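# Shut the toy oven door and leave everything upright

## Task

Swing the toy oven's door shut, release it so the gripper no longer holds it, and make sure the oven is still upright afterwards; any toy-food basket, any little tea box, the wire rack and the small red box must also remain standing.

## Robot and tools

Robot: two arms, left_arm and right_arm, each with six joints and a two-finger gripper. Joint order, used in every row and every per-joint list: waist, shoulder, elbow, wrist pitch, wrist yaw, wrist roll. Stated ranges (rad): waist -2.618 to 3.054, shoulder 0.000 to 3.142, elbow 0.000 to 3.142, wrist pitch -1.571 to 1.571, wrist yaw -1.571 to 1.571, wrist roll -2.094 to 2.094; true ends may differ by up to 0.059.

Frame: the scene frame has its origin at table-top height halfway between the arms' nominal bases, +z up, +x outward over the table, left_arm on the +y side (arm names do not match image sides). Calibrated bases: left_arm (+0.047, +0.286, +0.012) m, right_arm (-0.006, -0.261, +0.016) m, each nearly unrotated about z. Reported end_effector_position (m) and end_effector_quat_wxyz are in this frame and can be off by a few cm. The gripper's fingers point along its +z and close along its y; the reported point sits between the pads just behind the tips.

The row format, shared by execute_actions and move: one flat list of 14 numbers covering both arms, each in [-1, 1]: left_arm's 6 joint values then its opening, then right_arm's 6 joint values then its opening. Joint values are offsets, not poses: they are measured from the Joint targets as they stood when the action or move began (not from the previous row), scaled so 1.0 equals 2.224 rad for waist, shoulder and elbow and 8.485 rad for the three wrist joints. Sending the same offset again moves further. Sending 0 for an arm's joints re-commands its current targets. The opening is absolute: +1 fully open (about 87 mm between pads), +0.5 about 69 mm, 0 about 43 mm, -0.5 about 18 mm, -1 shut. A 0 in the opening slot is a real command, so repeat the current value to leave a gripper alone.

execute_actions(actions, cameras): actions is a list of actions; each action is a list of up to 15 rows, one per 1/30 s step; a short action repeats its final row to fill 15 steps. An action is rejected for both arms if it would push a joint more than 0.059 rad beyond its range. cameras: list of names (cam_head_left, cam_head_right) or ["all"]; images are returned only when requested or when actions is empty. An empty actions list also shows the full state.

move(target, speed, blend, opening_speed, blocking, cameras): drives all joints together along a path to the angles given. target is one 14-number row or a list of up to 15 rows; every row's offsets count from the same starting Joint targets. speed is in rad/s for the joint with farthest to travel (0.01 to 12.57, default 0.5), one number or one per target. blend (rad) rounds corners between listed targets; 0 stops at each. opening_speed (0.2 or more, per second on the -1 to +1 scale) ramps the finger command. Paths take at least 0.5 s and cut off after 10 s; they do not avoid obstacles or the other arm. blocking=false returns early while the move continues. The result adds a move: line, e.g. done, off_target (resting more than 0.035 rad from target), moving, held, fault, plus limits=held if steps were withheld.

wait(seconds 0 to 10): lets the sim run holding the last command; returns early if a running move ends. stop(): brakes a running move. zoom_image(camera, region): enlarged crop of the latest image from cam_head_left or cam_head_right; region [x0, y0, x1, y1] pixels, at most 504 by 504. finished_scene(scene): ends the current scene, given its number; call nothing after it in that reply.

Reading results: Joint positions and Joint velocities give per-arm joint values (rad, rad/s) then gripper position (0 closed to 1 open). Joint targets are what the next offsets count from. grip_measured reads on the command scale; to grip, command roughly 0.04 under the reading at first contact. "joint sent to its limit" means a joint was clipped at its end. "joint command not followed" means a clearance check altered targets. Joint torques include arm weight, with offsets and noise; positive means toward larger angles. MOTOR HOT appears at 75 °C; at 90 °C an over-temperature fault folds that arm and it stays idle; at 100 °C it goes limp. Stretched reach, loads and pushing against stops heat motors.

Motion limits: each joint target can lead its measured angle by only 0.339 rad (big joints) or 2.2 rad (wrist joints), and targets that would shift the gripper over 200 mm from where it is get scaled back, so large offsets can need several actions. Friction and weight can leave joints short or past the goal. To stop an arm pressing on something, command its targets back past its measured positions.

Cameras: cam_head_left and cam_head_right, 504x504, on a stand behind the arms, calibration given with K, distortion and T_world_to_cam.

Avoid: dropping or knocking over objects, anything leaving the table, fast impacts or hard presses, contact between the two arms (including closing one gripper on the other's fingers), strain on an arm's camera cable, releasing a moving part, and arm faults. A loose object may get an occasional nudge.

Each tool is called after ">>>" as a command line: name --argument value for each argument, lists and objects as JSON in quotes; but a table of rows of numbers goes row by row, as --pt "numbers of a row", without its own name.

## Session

>>> execute_actions --actions '[]'

>>> zoom_image --camera "cam_head_left" --region '[120, 80, 300, 260]'

>>> zoom_image --camera "cam_head_right" --region '[120, 80, 300, 260]'

Nothing of this call was run. Scene 2 begins with your next reply.

Nothing of this call was run. Scene 2 begins with your next reply.

Nothing of this call was run. Scene 2 begins with your next reply.

>>> execute_actions --actions '[]'

>>> zoom_image --camera "cam_head_left" --region '[120, 80, 300, 260]'

>>> zoom_image --camera "cam_head_right" --region '[120, 80, 300, 260]'

Scene clock: 0.00 s.
left_arm: end_effector_position=(+0.4310, +0.2880, +0.3590) grip_measured=+0.990 end_effector_quat_wxyz=(+0.692, +0.005, +0.722, +0.006) | right_arm: end_effector_position=(+0.3680, -0.2740, +0.0492) grip_measured=+1.000 end_effector_quat_wxyz=(+0.534, +0.045, +0.844, -0.003)
Joint positions: left_arm=[-0.006 1.06 1.042 -0.026 0.002 0.016 0.995] | right_arm=[-0.091 1.541 0.388 0.709 0.027 0.06 1]
Joint velocities: within noise
Joint torques (N m): no reading
Motor temperatures (°C): left_arm=[25 26 29 28 27 29 29] | right_arm=[27 27 29 27 25 26 28]
Heat: left arm: 29 °C; right arm: 29 °C.
Joint targets: left_arm=[-0.006 1.057 1.052 -0.023 0.002 0.016] | right_arm=[-0.091 1.538 0.393 0.700 0.027 0.061]
Tool commands: left_gripper/opening=+1.0 right_gripper/opening=+1.0

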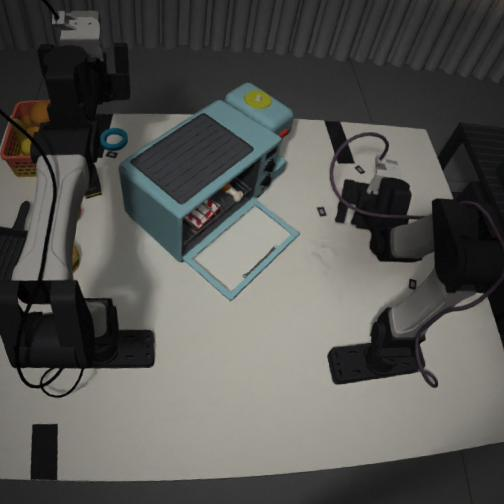

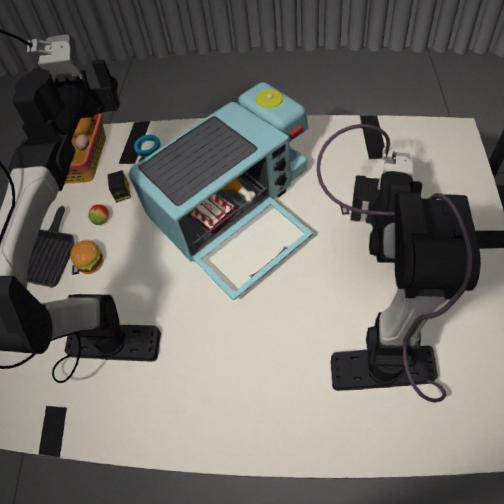

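Scaled by 2.800 from the camera's 504x504 image, which has a finer 720x720 frame.

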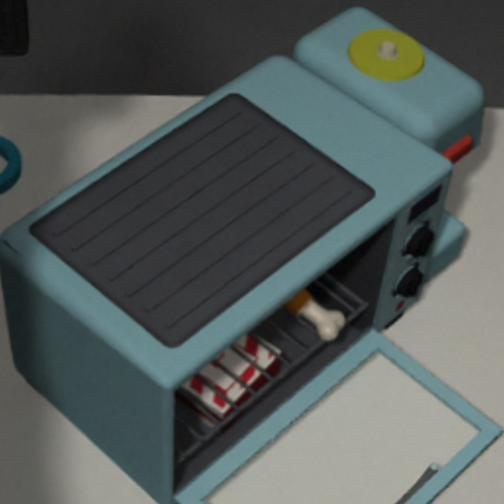

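Scaled by 2.800 from the camera's 504x504 image, which has a finer 720x720 frame.

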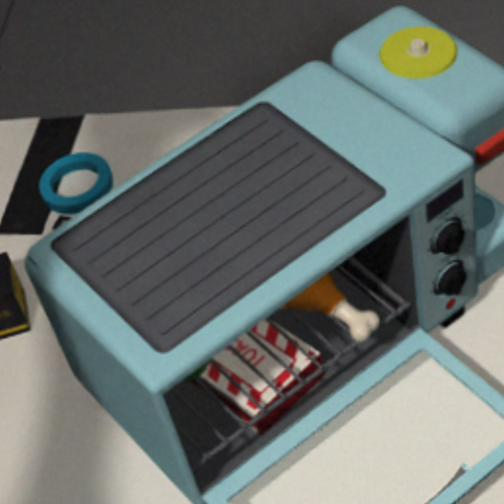

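>>> move --pt "0 0 0 0 0 0 1 0.1533 -0.0621 -0.0643 0.0283 -0.0032 -0.1923 0.3" --pt "0 0 0 0 0 0 1 0.2266 0.0067 -0.1021 0.0279 -0.0032 -0.1923 0.3" --speed '[1.2,0.5]' --blend 0.03 --cameras '["all"]'

>>> zoom_image --camera "cam_head_right" --region '[200, 160, 360, 320]'

>>> zoom_image --camera "cam_head_left" --region '[200, 160, 360, 320]'

Scene clock: 7.80 s.
left_arm: end_effector_position=(+0.4310, +0.2880, +0.3590) grip_measured=+0.990 end_effector_quat_wxyz=(+0.692, +0.005, +0.722, +0.006) | right_arm: end_effector_position=(+0.3234, -0.1417, +0.0624) grip_measured=+0.300 end_effector_quat_wxyz=(-0.462, +0.712, -0.446, +0.282)
Joint positions: left_arm=[-0.006 1.06 1.042 -0.026 0.002 0.016 0.995] | right_arm=[0.408 1.539 0.175 0.938 0.006 -1.557 0.65]
Joint torques (N m): left_arm=[0.24 -3.11 8.44 1.96 0.09 0.02] | right_arm=[0.27 -3.56 3.75 2.11 -0.11 -0.04]
Heat: left arm: 31 °C; right arm: 30 °C.
Joint targets: left_arm=[-0.006 1.057 1.052 -0.023 0.002 0.016] | right_arm=[0.413 1.553 0.166 0.937 -0.001 -1.571]
move: done

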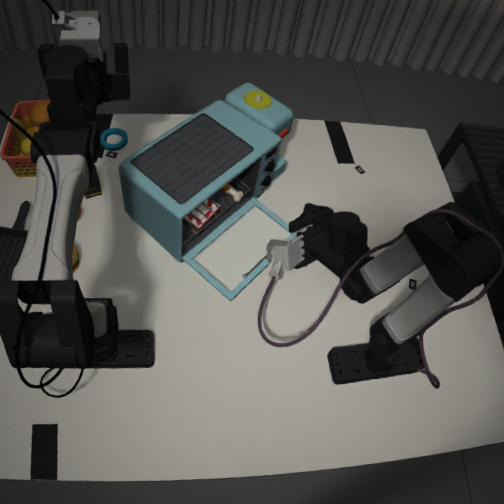

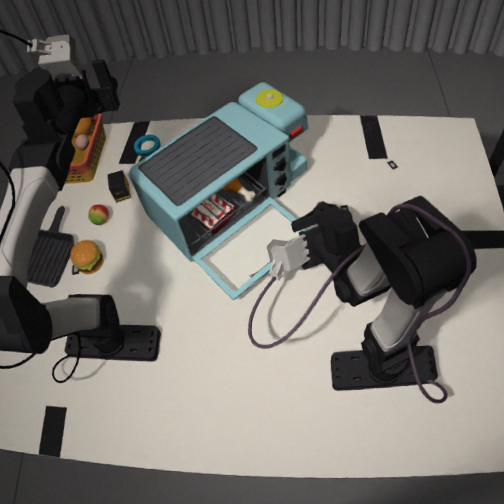

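Scaled by 3.150 from the camera's 504x504 image, which has a finer 720x720 frame.

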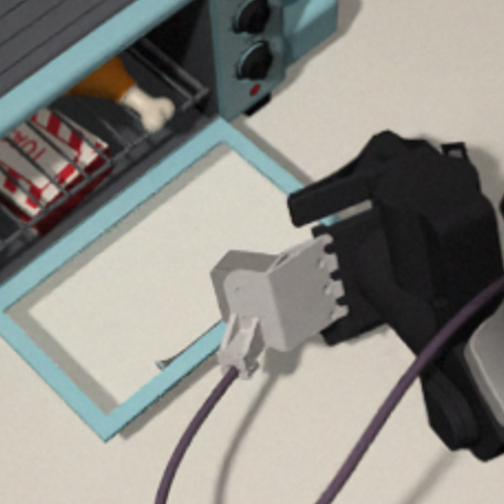

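Scaled by 3.150 from the camera's 504x504 image, which has a finer 720x720 frame.

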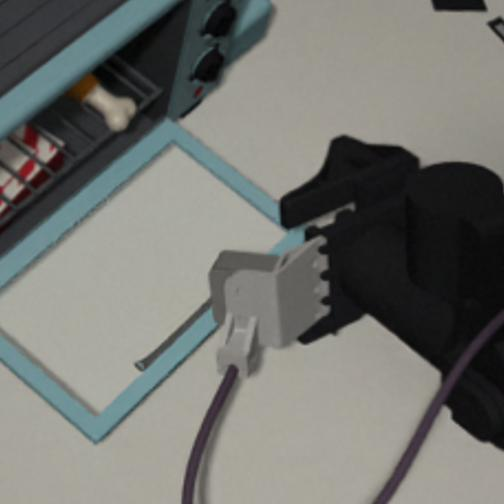

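>>> move --pt "0 0 0 0 0 0 1 -0.1407 -0.0778 0 0 0 0 0.3" --pt "0 0 0 0 0 0 1 -0.2082 0.0211 0.0229 0.0213 -0.0411 0.3703 0.3" --pt "0 0 0 0 0 0 1 -0.1866 0.1043 0.0229 0.0213 -0.0411 0.3703 0.3" --speed '[0.8,2,0.5]' --blend '[0.1,0.03,0]' --cameras '["all"]'

>>> zoom_image --camera "cam_head_right" --region '[200, 160, 360, 320]'

>>> zoom_image --camera "cam_head_left" --region '[200, 160, 360, 320]'

Scene clock: 13.03 s.
left_arm: end_effector_position=(+0.4310, +0.2880, +0.3590) grip_measured=+0.990 end_effector_quat_wxyz=(+0.692, +0.005, +0.722, +0.006) | right_arm: end_effector_position=(+0.3228, -0.1445, +0.0440) grip_measured=+0.300 end_effector_quat_wxyz=(+0.257, +0.504, +0.673, +0.476)
Joint positions: left_arm=[-0.006 1.06 1.042 -0.026 0.002 0.016 0.995] | right_arm=[-0.007 1.768 0.199 1.114 -0.343 1.556 0.65]
Joint torques (N m): left_arm=[0.25 -3.14 8.42 1.95 0.08 0.01] | right_arm=[0.38 -4.18 4.92 2.11 -0.12 0.11]
Heat: left arm: 32 °C; right arm: 30 °C.
Joint targets: left_arm=[-0.006 1.057 1.052 -0.023 0.002 0.016] | right_arm=[-0.002 1.785 0.216 1.118 -0.349 1.571]
move: done

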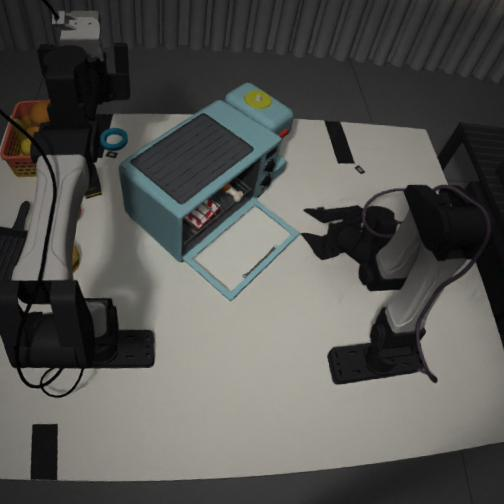

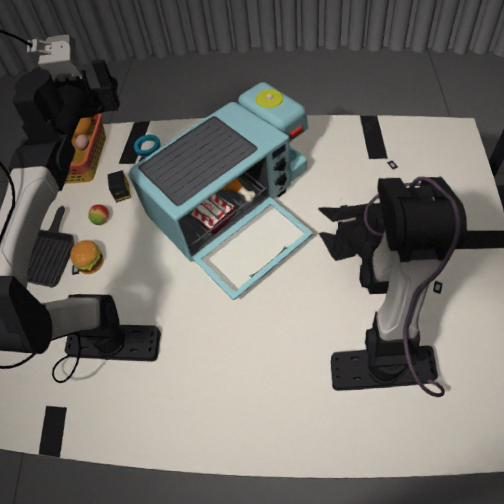

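Scaled by 3.150 from the camera's 504x504 image, which has a finer 720x720 frame.

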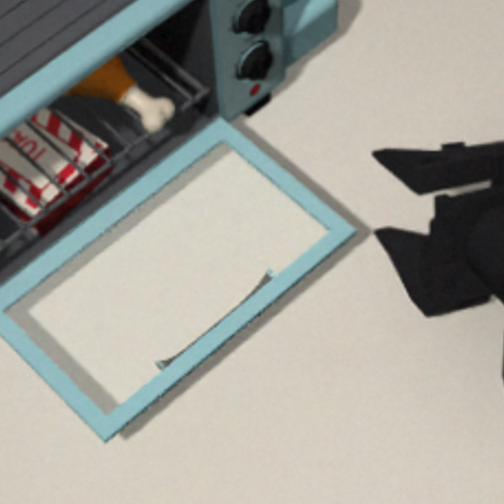

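Scaled by 3.150 from the camera's 504x504 image, which has a finer 720x720 frame.

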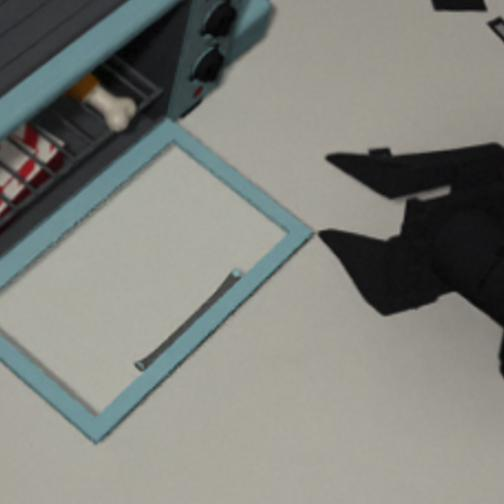

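>>> move --pt "0 0 0 0 0 0 1 0 0 0.0112 -0.0029 0 0 0.3" --pt "0 0 0 0 0 0 1 0.0836 -0.0202 -0.0306 0.0028 0 0 0.3" --speed 0.3 --blend 0.01 --cameras '["all"]'

>>> zoom_image --camera "cam_head_right" --region '[200, 160, 360, 320]'

>>> zoom_image --camera "cam_head_left" --region '[200, 160, 360, 320]'

Scene clock: 14.97 s.
left_arm: end_effector_position=(+0.4310, +0.2880, +0.3590) grip_measured=+0.990 end_effector_quat_wxyz=(+0.692, +0.005, +0.722, +0.006) | right_arm: end_effector_position=(+0.2867, -0.0878, +0.0429) grip_measured=+0.300 end_effector_quat_wxyz=(+0.211, +0.440, +0.716, +0.499)
Joint positions: left_arm=[-0.006 1.06 1.042 -0.026 0.002 0.016 0.995] | right_arm=[0.179 1.761 0.162 1.144 -0.344 1.557 0.65]
Joint torques (N m): left_arm=[0.2 -3.1 8.43 1.95 0.09 0.01] | right_arm=[0.57 -7.47 2.37 2.12 -0.09 0.08]
Heat: left arm: 33 °C; right arm: 31 °C.
Joint targets: left_arm=[-0.006 1.057 1.052 -0.023 0.002 0.016] | right_arm=[0.184 1.740 0.148 1.141 -0.349 1.571]
move: done

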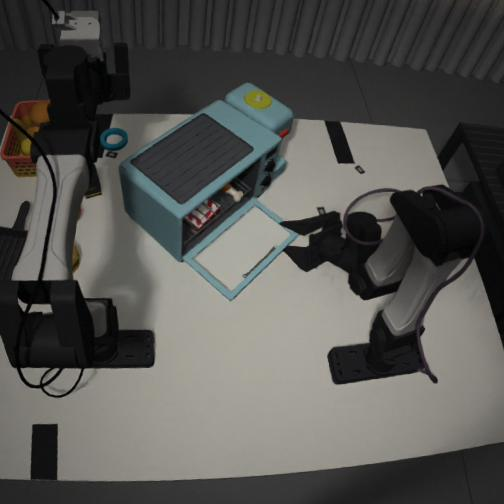

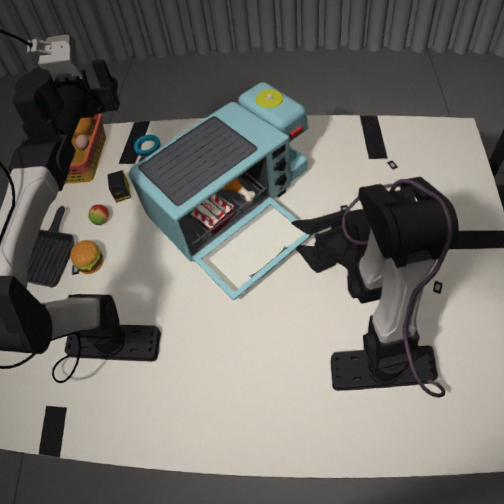

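Scaled by 3.150 from the camera's 504x504 image, which has a finer 720x720 frame.

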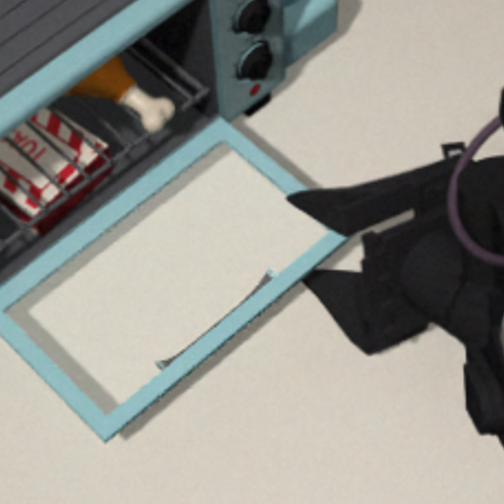

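Scaled by 3.150 from the camera's 504x504 image, which has a finer 720x720 frame.

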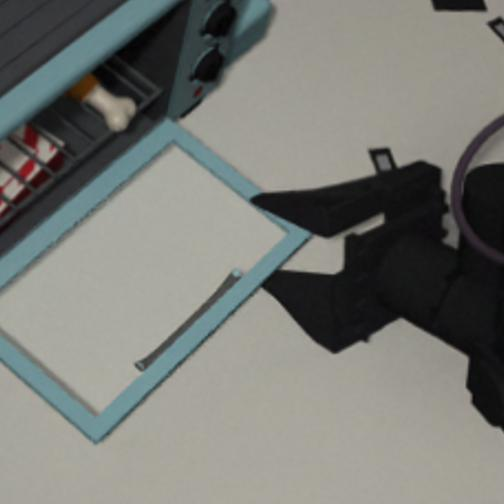

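>>> move --pt "0 0 0 0 0 0 1 0.002 0.0045 0.0135 -0.0024 0 0 0.3" --pt "0 0 0 0 0 0 1 0.009 -0.1538 0.036 -0.0319 0 0 0.3" --speed 0.3 --blend 0.01 --cameras '["all"]'

>>> zoom_image --camera "cam_head_right" --region '[200, 160, 360, 320]'

>>> zoom_image --camera "cam_head_left" --region '[200, 160, 360, 320]'

Scene clock: 20.57 s.
left_arm: end_effector_position=(+0.4310, +0.2880, +0.3590) grip_measured=+0.990 end_effector_quat_wxyz=(+0.692, +0.005, +0.722, +0.006) | right_arm: end_effector_position=(+0.2916, -0.0800, +0.1065) grip_measured=+0.300 end_effector_quat_wxyz=(+0.240, +0.407, +0.700, +0.535)
Joint positions: left_arm=[-0.006 1.06 1.042 -0.026 0.002 0.016 0.995] | right_arm=[0.198 1.419 0.202 0.879 -0.344 1.557 0.65]
Joint torques (N m): left_arm=[0.25 -3.11 8.44 1.95 0.08 0.01] | right_arm=[0.29 -6.5 7.2 2.07 -0.05 0.12]
Motor temperatures (°C): left_arm=[25 27 34 31 27 29 29] | right_arm=[27 29 30 31 25 26 28]
Heat: left arm: 34 °C; right arm: 31 °C.
Joint targets: left_arm=[-0.006 1.057 1.052 -0.023 0.002 0.016] | right_arm=[0.204 1.398 0.229 0.871 -0.349 1.571]
move: done

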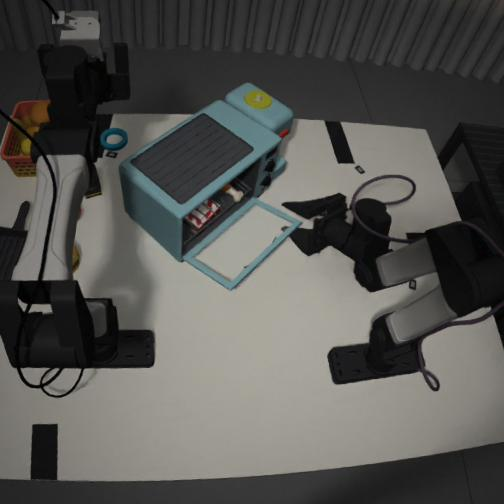

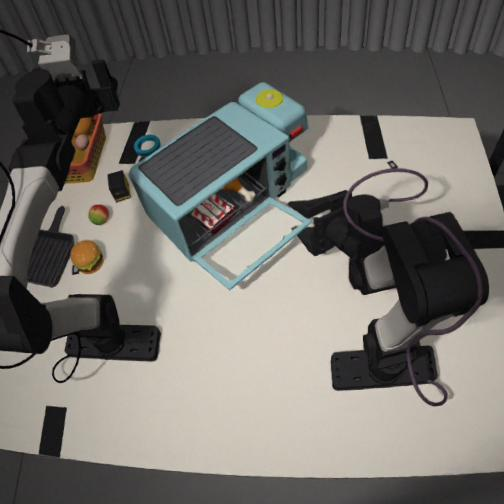

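Scaled by 3.150 from the camera's 504x504 image, which has a finer 720x720 frame.

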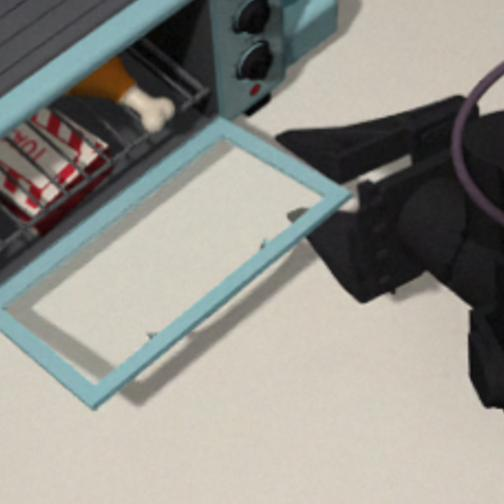

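Scaled by 3.150 from the camera's 504x504 image, which has a finer 720x720 frame.

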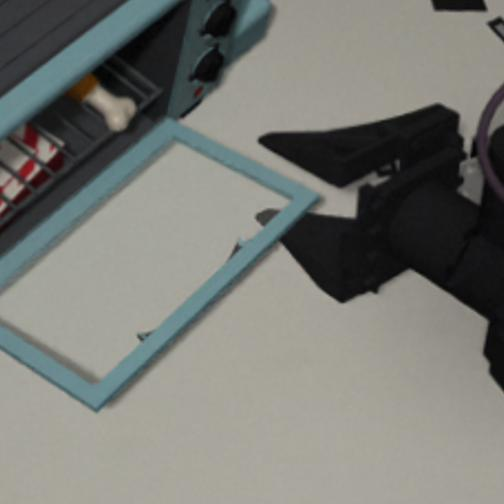

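>>> move --pt "0 0 0 0 0 0 1 -0.0225 0 0 0 0 0 0.3" --pt "0 0 0 0 0 0 1 -0.0085 0.0328 0.0328 0.021 0 0 0.3" --pt "0 0 0 0 0 0 1 0.0049 0.1034 0.0724 0.0408 0 0 0.3" --speed 0.3 --blend '[0.01,0.04,0]' --cameras '["all"]'

>>> zoom_image --camera "cam_head_right" --region '[200, 130, 360, 290]'

>>> zoom_image --camera "cam_head_left" --region '[200, 130, 360, 290]'

Scene clock: 23.57 s.
left_arm: end_effector_position=(+0.4310, +0.2880, +0.3590) grip_measured=+0.990 end_effector_quat_wxyz=(+0.692, +0.005, +0.722, +0.006) | right_arm: end_effector_position=(+0.3431, -0.0609, +0.1675) grip_measured=+0.300 end_effector_quat_wxyz=(+0.314, +0.333, +0.644, +0.613)
Joint positions: left_arm=[-0.006 1.06 1.042 -0.026 0.002 0.016 0.995] | right_arm=[0.21 1.61 0.363 1.193 -0.349 1.557 0.65]
Joint torques (N m): left_arm=[0.27 -3.12 8.47 1.94 0.09 0] | right_arm=[0.27 -4.44 7.25 2.45 0.01 0.12]
Heat: left arm: 34 °C; right arm: 31 °C.
Joint targets: left_arm=[-0.006 1.057 1.052 -0.023 0.002 0.016] | right_arm=[0.215 1.628 0.389 1.217 -0.349 1.571]
move: done

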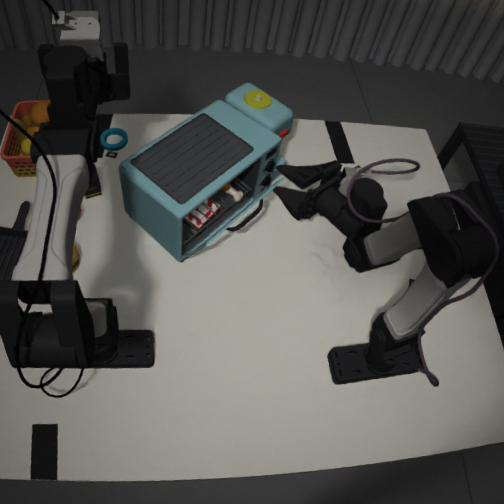

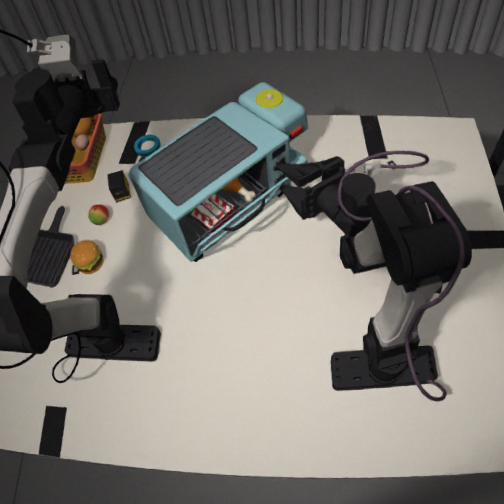

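Scaled by 3.150 from the camera's 504x504 image, which has a finer 720x720 frame.

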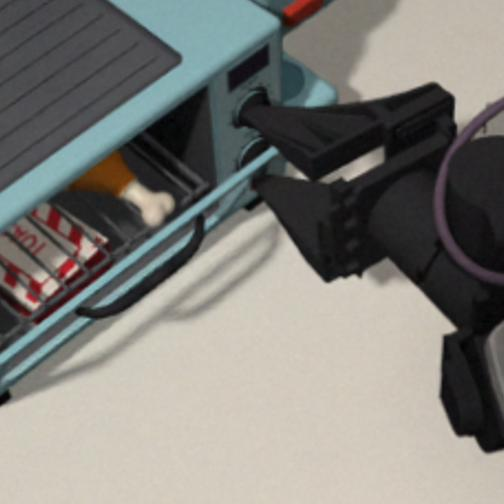

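Scaled by 3.150 from the camera's 504x504 image, which has a finer 720x720 frame.

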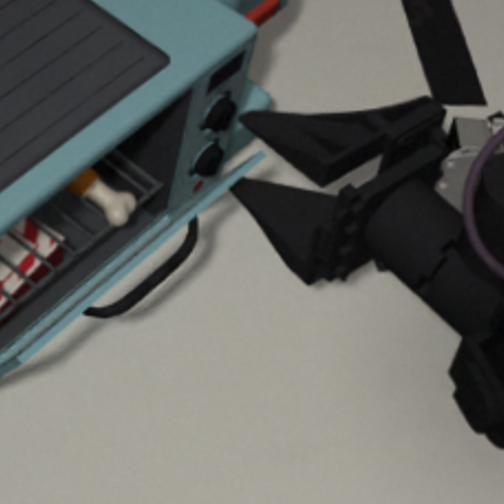

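>>> move --pt "0 0 0 0 0 0 1 0.011 -0.0157 0 0 0 0 0.3" --pt "0 0 0 0 0 0 1 0.0283 0.1007 0.0454 0.0345 0 0 0.3" --speed 0.3 --blend 0.02 --cameras '["all"]'

>>> zoom_image --camera "cam_head_right" --region '[200, 130, 360, 290]'

>>> zoom_image --camera "cam_head_left" --region '[200, 130, 360, 290]'

Scene clock: 27.57 s.
left_arm: end_effector_position=(+0.4310, +0.2880, +0.3590) grip_measured=+0.990 end_effector_quat_wxyz=(+0.692, +0.005, +0.722, +0.006) | right_arm: end_effector_position=(+0.3588, -0.0295, +0.1875) grip_measured=+0.300 end_effector_quat_wxyz=(+0.341, +0.265, +0.605, +0.668)
Joint positions: left_arm=[-0.006 1.06 1.042 -0.026 0.002 0.016 0.995] | right_arm=[0.272 1.83 0.469 1.497 -0.349 1.558 0.65]
Joint torques (N m): left_arm=[0.24 -3.12 8.44 1.95 0.09 0] | right_arm=[0.2 -5.74 6.06 2.3 0.02 0.11]
Heat: left arm: 35 °C; right arm: 32 °C.
Joint targets: left_arm=[-0.006 1.057 1.052 -0.023 0.002 0.016] | right_arm=[0.278 1.852 0.490 1.510 -0.350 1.571]
move: done; blend cut to 0.0175 rad at target 1

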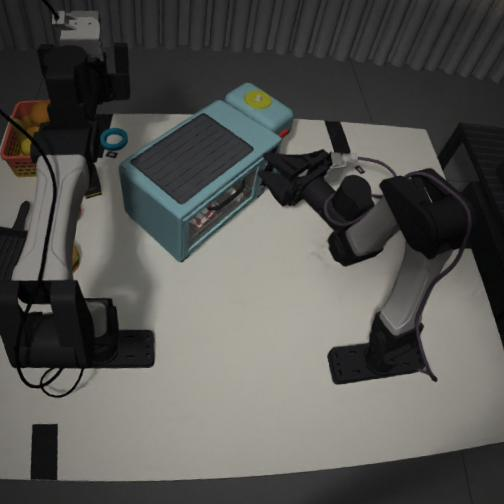

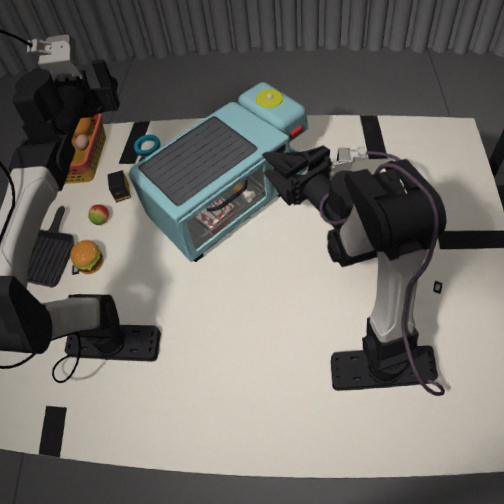

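Scaled by 3.150 from the camera's 504x504 image, which has a finer 720x720 frame.

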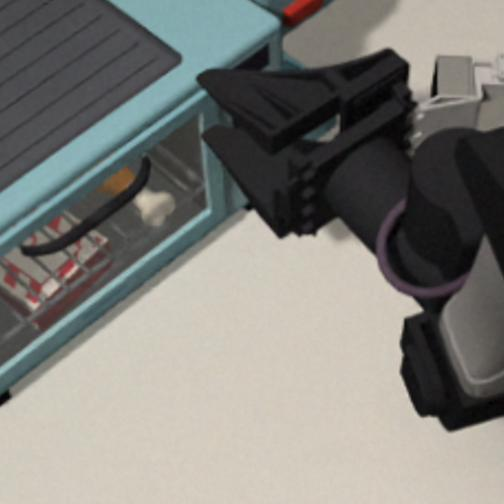

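Scaled by 3.150 from the camera's 504x504 image, which has a finer 720x720 frame.

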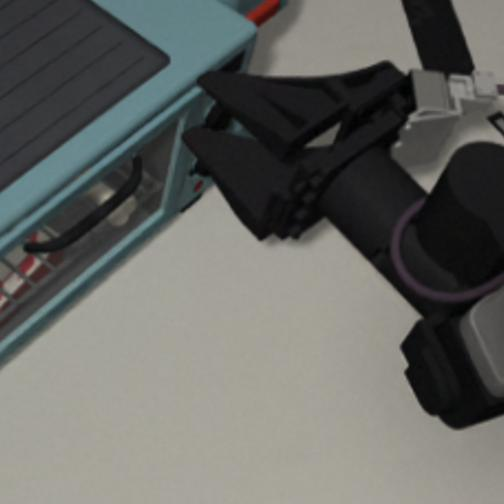

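>>> move --pt "0 0 0 0 0 0 1 0.0036 0.009 0.02 -0.0024 0 0 0.3" --pt "0 0 0 0 0 0 1 -0.03 -0.01 -0.04 0 0 0 0.3" --speed '[0.15,0.4]' --cameras '["all"]'

>>> zoom_image --camera "cam_head_right" --region '[180, 120, 320, 260]'

>>> zoom_image --camera "cam_head_left" --region '[180, 120, 320, 260]'

Scene clock: 29.37 s.
left_arm: end_effector_position=(+0.4310, +0.2880, +0.3590) grip_measured=+0.990 end_effector_quat_wxyz=(+0.692, +0.005, +0.722, +0.006) | right_arm: end_effector_position=(+0.3594, -0.0528, +0.1663) grip_measured=+0.300 end_effector_quat_wxyz=(+0.340, +0.298, +0.614, +0.647)
Joint positions: left_arm=[-0.006 1.06 1.042 -0.026 0.002 0.016 0.995] | right_arm=[0.215 1.84 0.413 1.5 -0.359 1.565 0.65]
Joint torques (N m): left_arm=[0.24 -3.11 8.44 1.95 0.08 0.01] | right_arm=[-0.35 -8.64 3.44 2.33 0.13 0.01]
Heat: left arm: 35 °C; right arm: 32 °C.
Joint targets: left_arm=[-0.006 1.057 1.052 -0.023 0.002 0.016] | right_arm=[0.211 1.829 0.401 1.510 -0.349 1.571]
move: done

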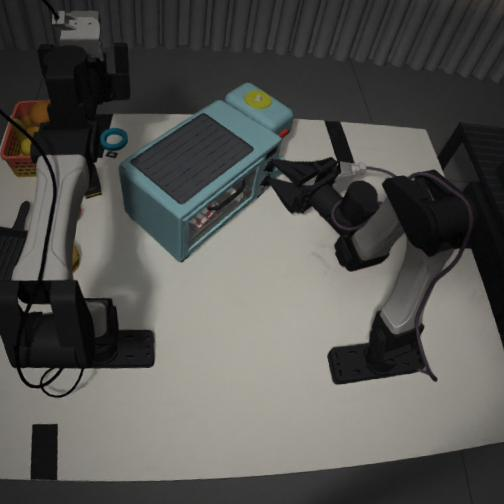

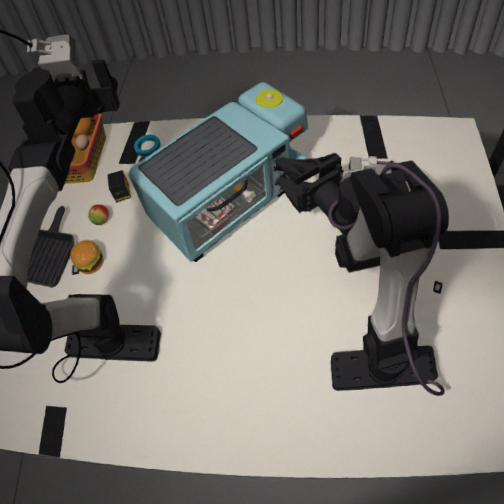

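Scaled by 3.600 from the camera's 504x504 image, which has a finer 720x720 frame.

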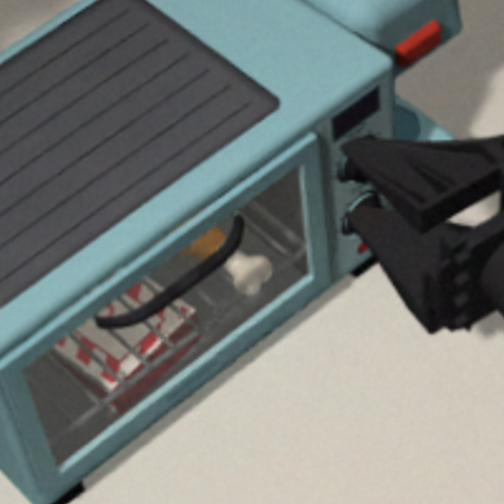

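Scaled by 3.600 from the camera's 504x504 image, which has a finer 720x720 frame.

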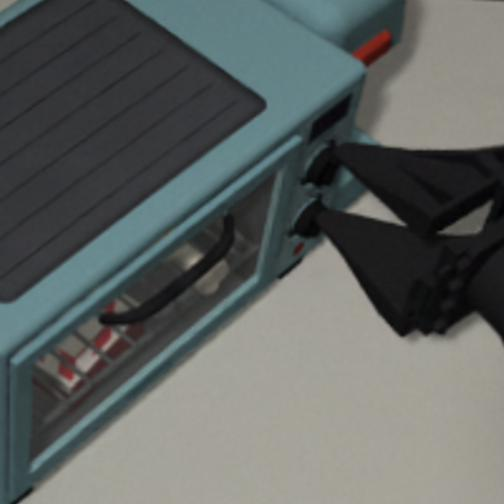

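>>> move --target '[0,0,0,0,0,0,1,-0.04,-0.05,-0.04,0.008,0,0,0.3]' --speed 0.5 --cameras '["all"]'

>>> zoom_image --camera "cam_head_right" --region '[180, 130, 300, 250]'

Scene clock: 30.37 s.
left_arm: end_effector_position=(+0.4310, +0.2880, +0.3590) grip_measured=+0.990 end_effector_quat_wxyz=(+0.692, +0.005, +0.722, +0.006) | right_arm: end_effector_position=(+0.3540, -0.0901, +0.1763) grip_measured=+0.300 end_effector_quat_wxyz=(+0.372, +0.321, +0.596, +0.635)
Joint positions: left_arm=[-0.006 1.06 1.042 -0.026 0.002 0.016 0.995] | right_arm=[0.127 1.743 0.326 1.506 -0.357 1.565 0.65]
Joint torques (N m): left_arm=[0.23 -3.15 8.4 1.96 0.09 0.01] | right_arm=[-0.49 -8.85 3.48 3 0.12 0.01]
Heat: left arm: 35 °C; right arm: 32 °C.
Joint targets: left_arm=[-0.006 1.057 1.052 -0.023 0.002 0.016] | right_arm=[0.122 1.718 0.313 1.574 -0.350 1.571]
joint sent to its limit (right arm) — the wrist pitch, upper limit.
move: off_target (right_arm); right_arm: the wrist pitch is farthest, 0.072 rad from its target

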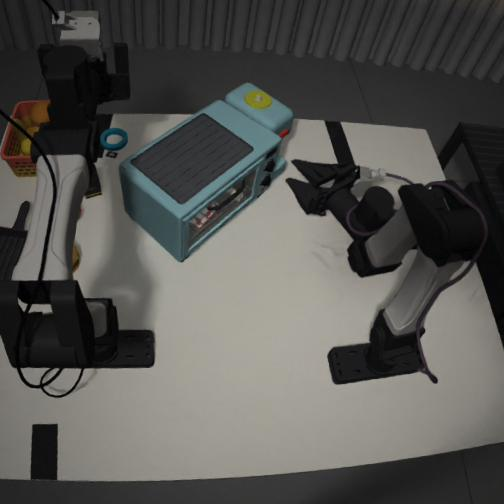

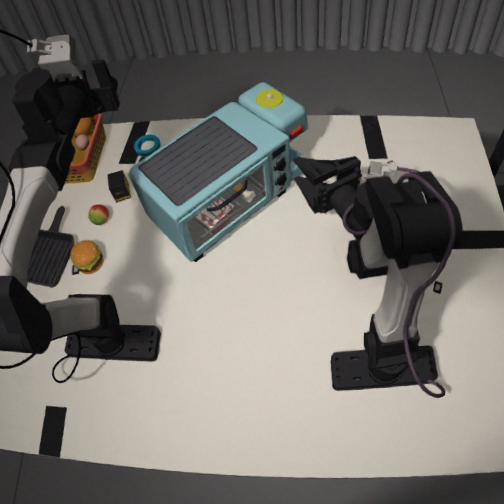

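Scaled by 4.200 from the camera's 504x504 image, which has a finer 720x720 frame.

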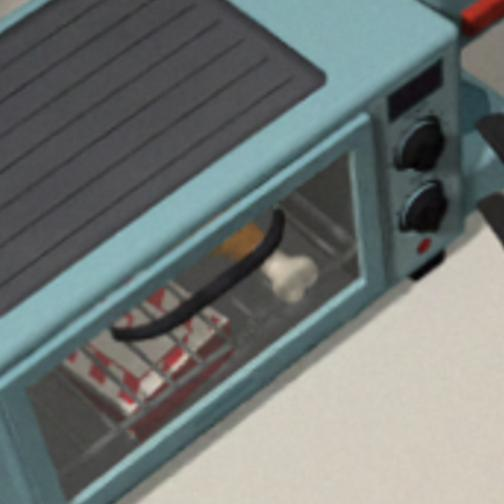

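Closed.

>>> finished_scene --scene 2

The scene is finished: the task was done.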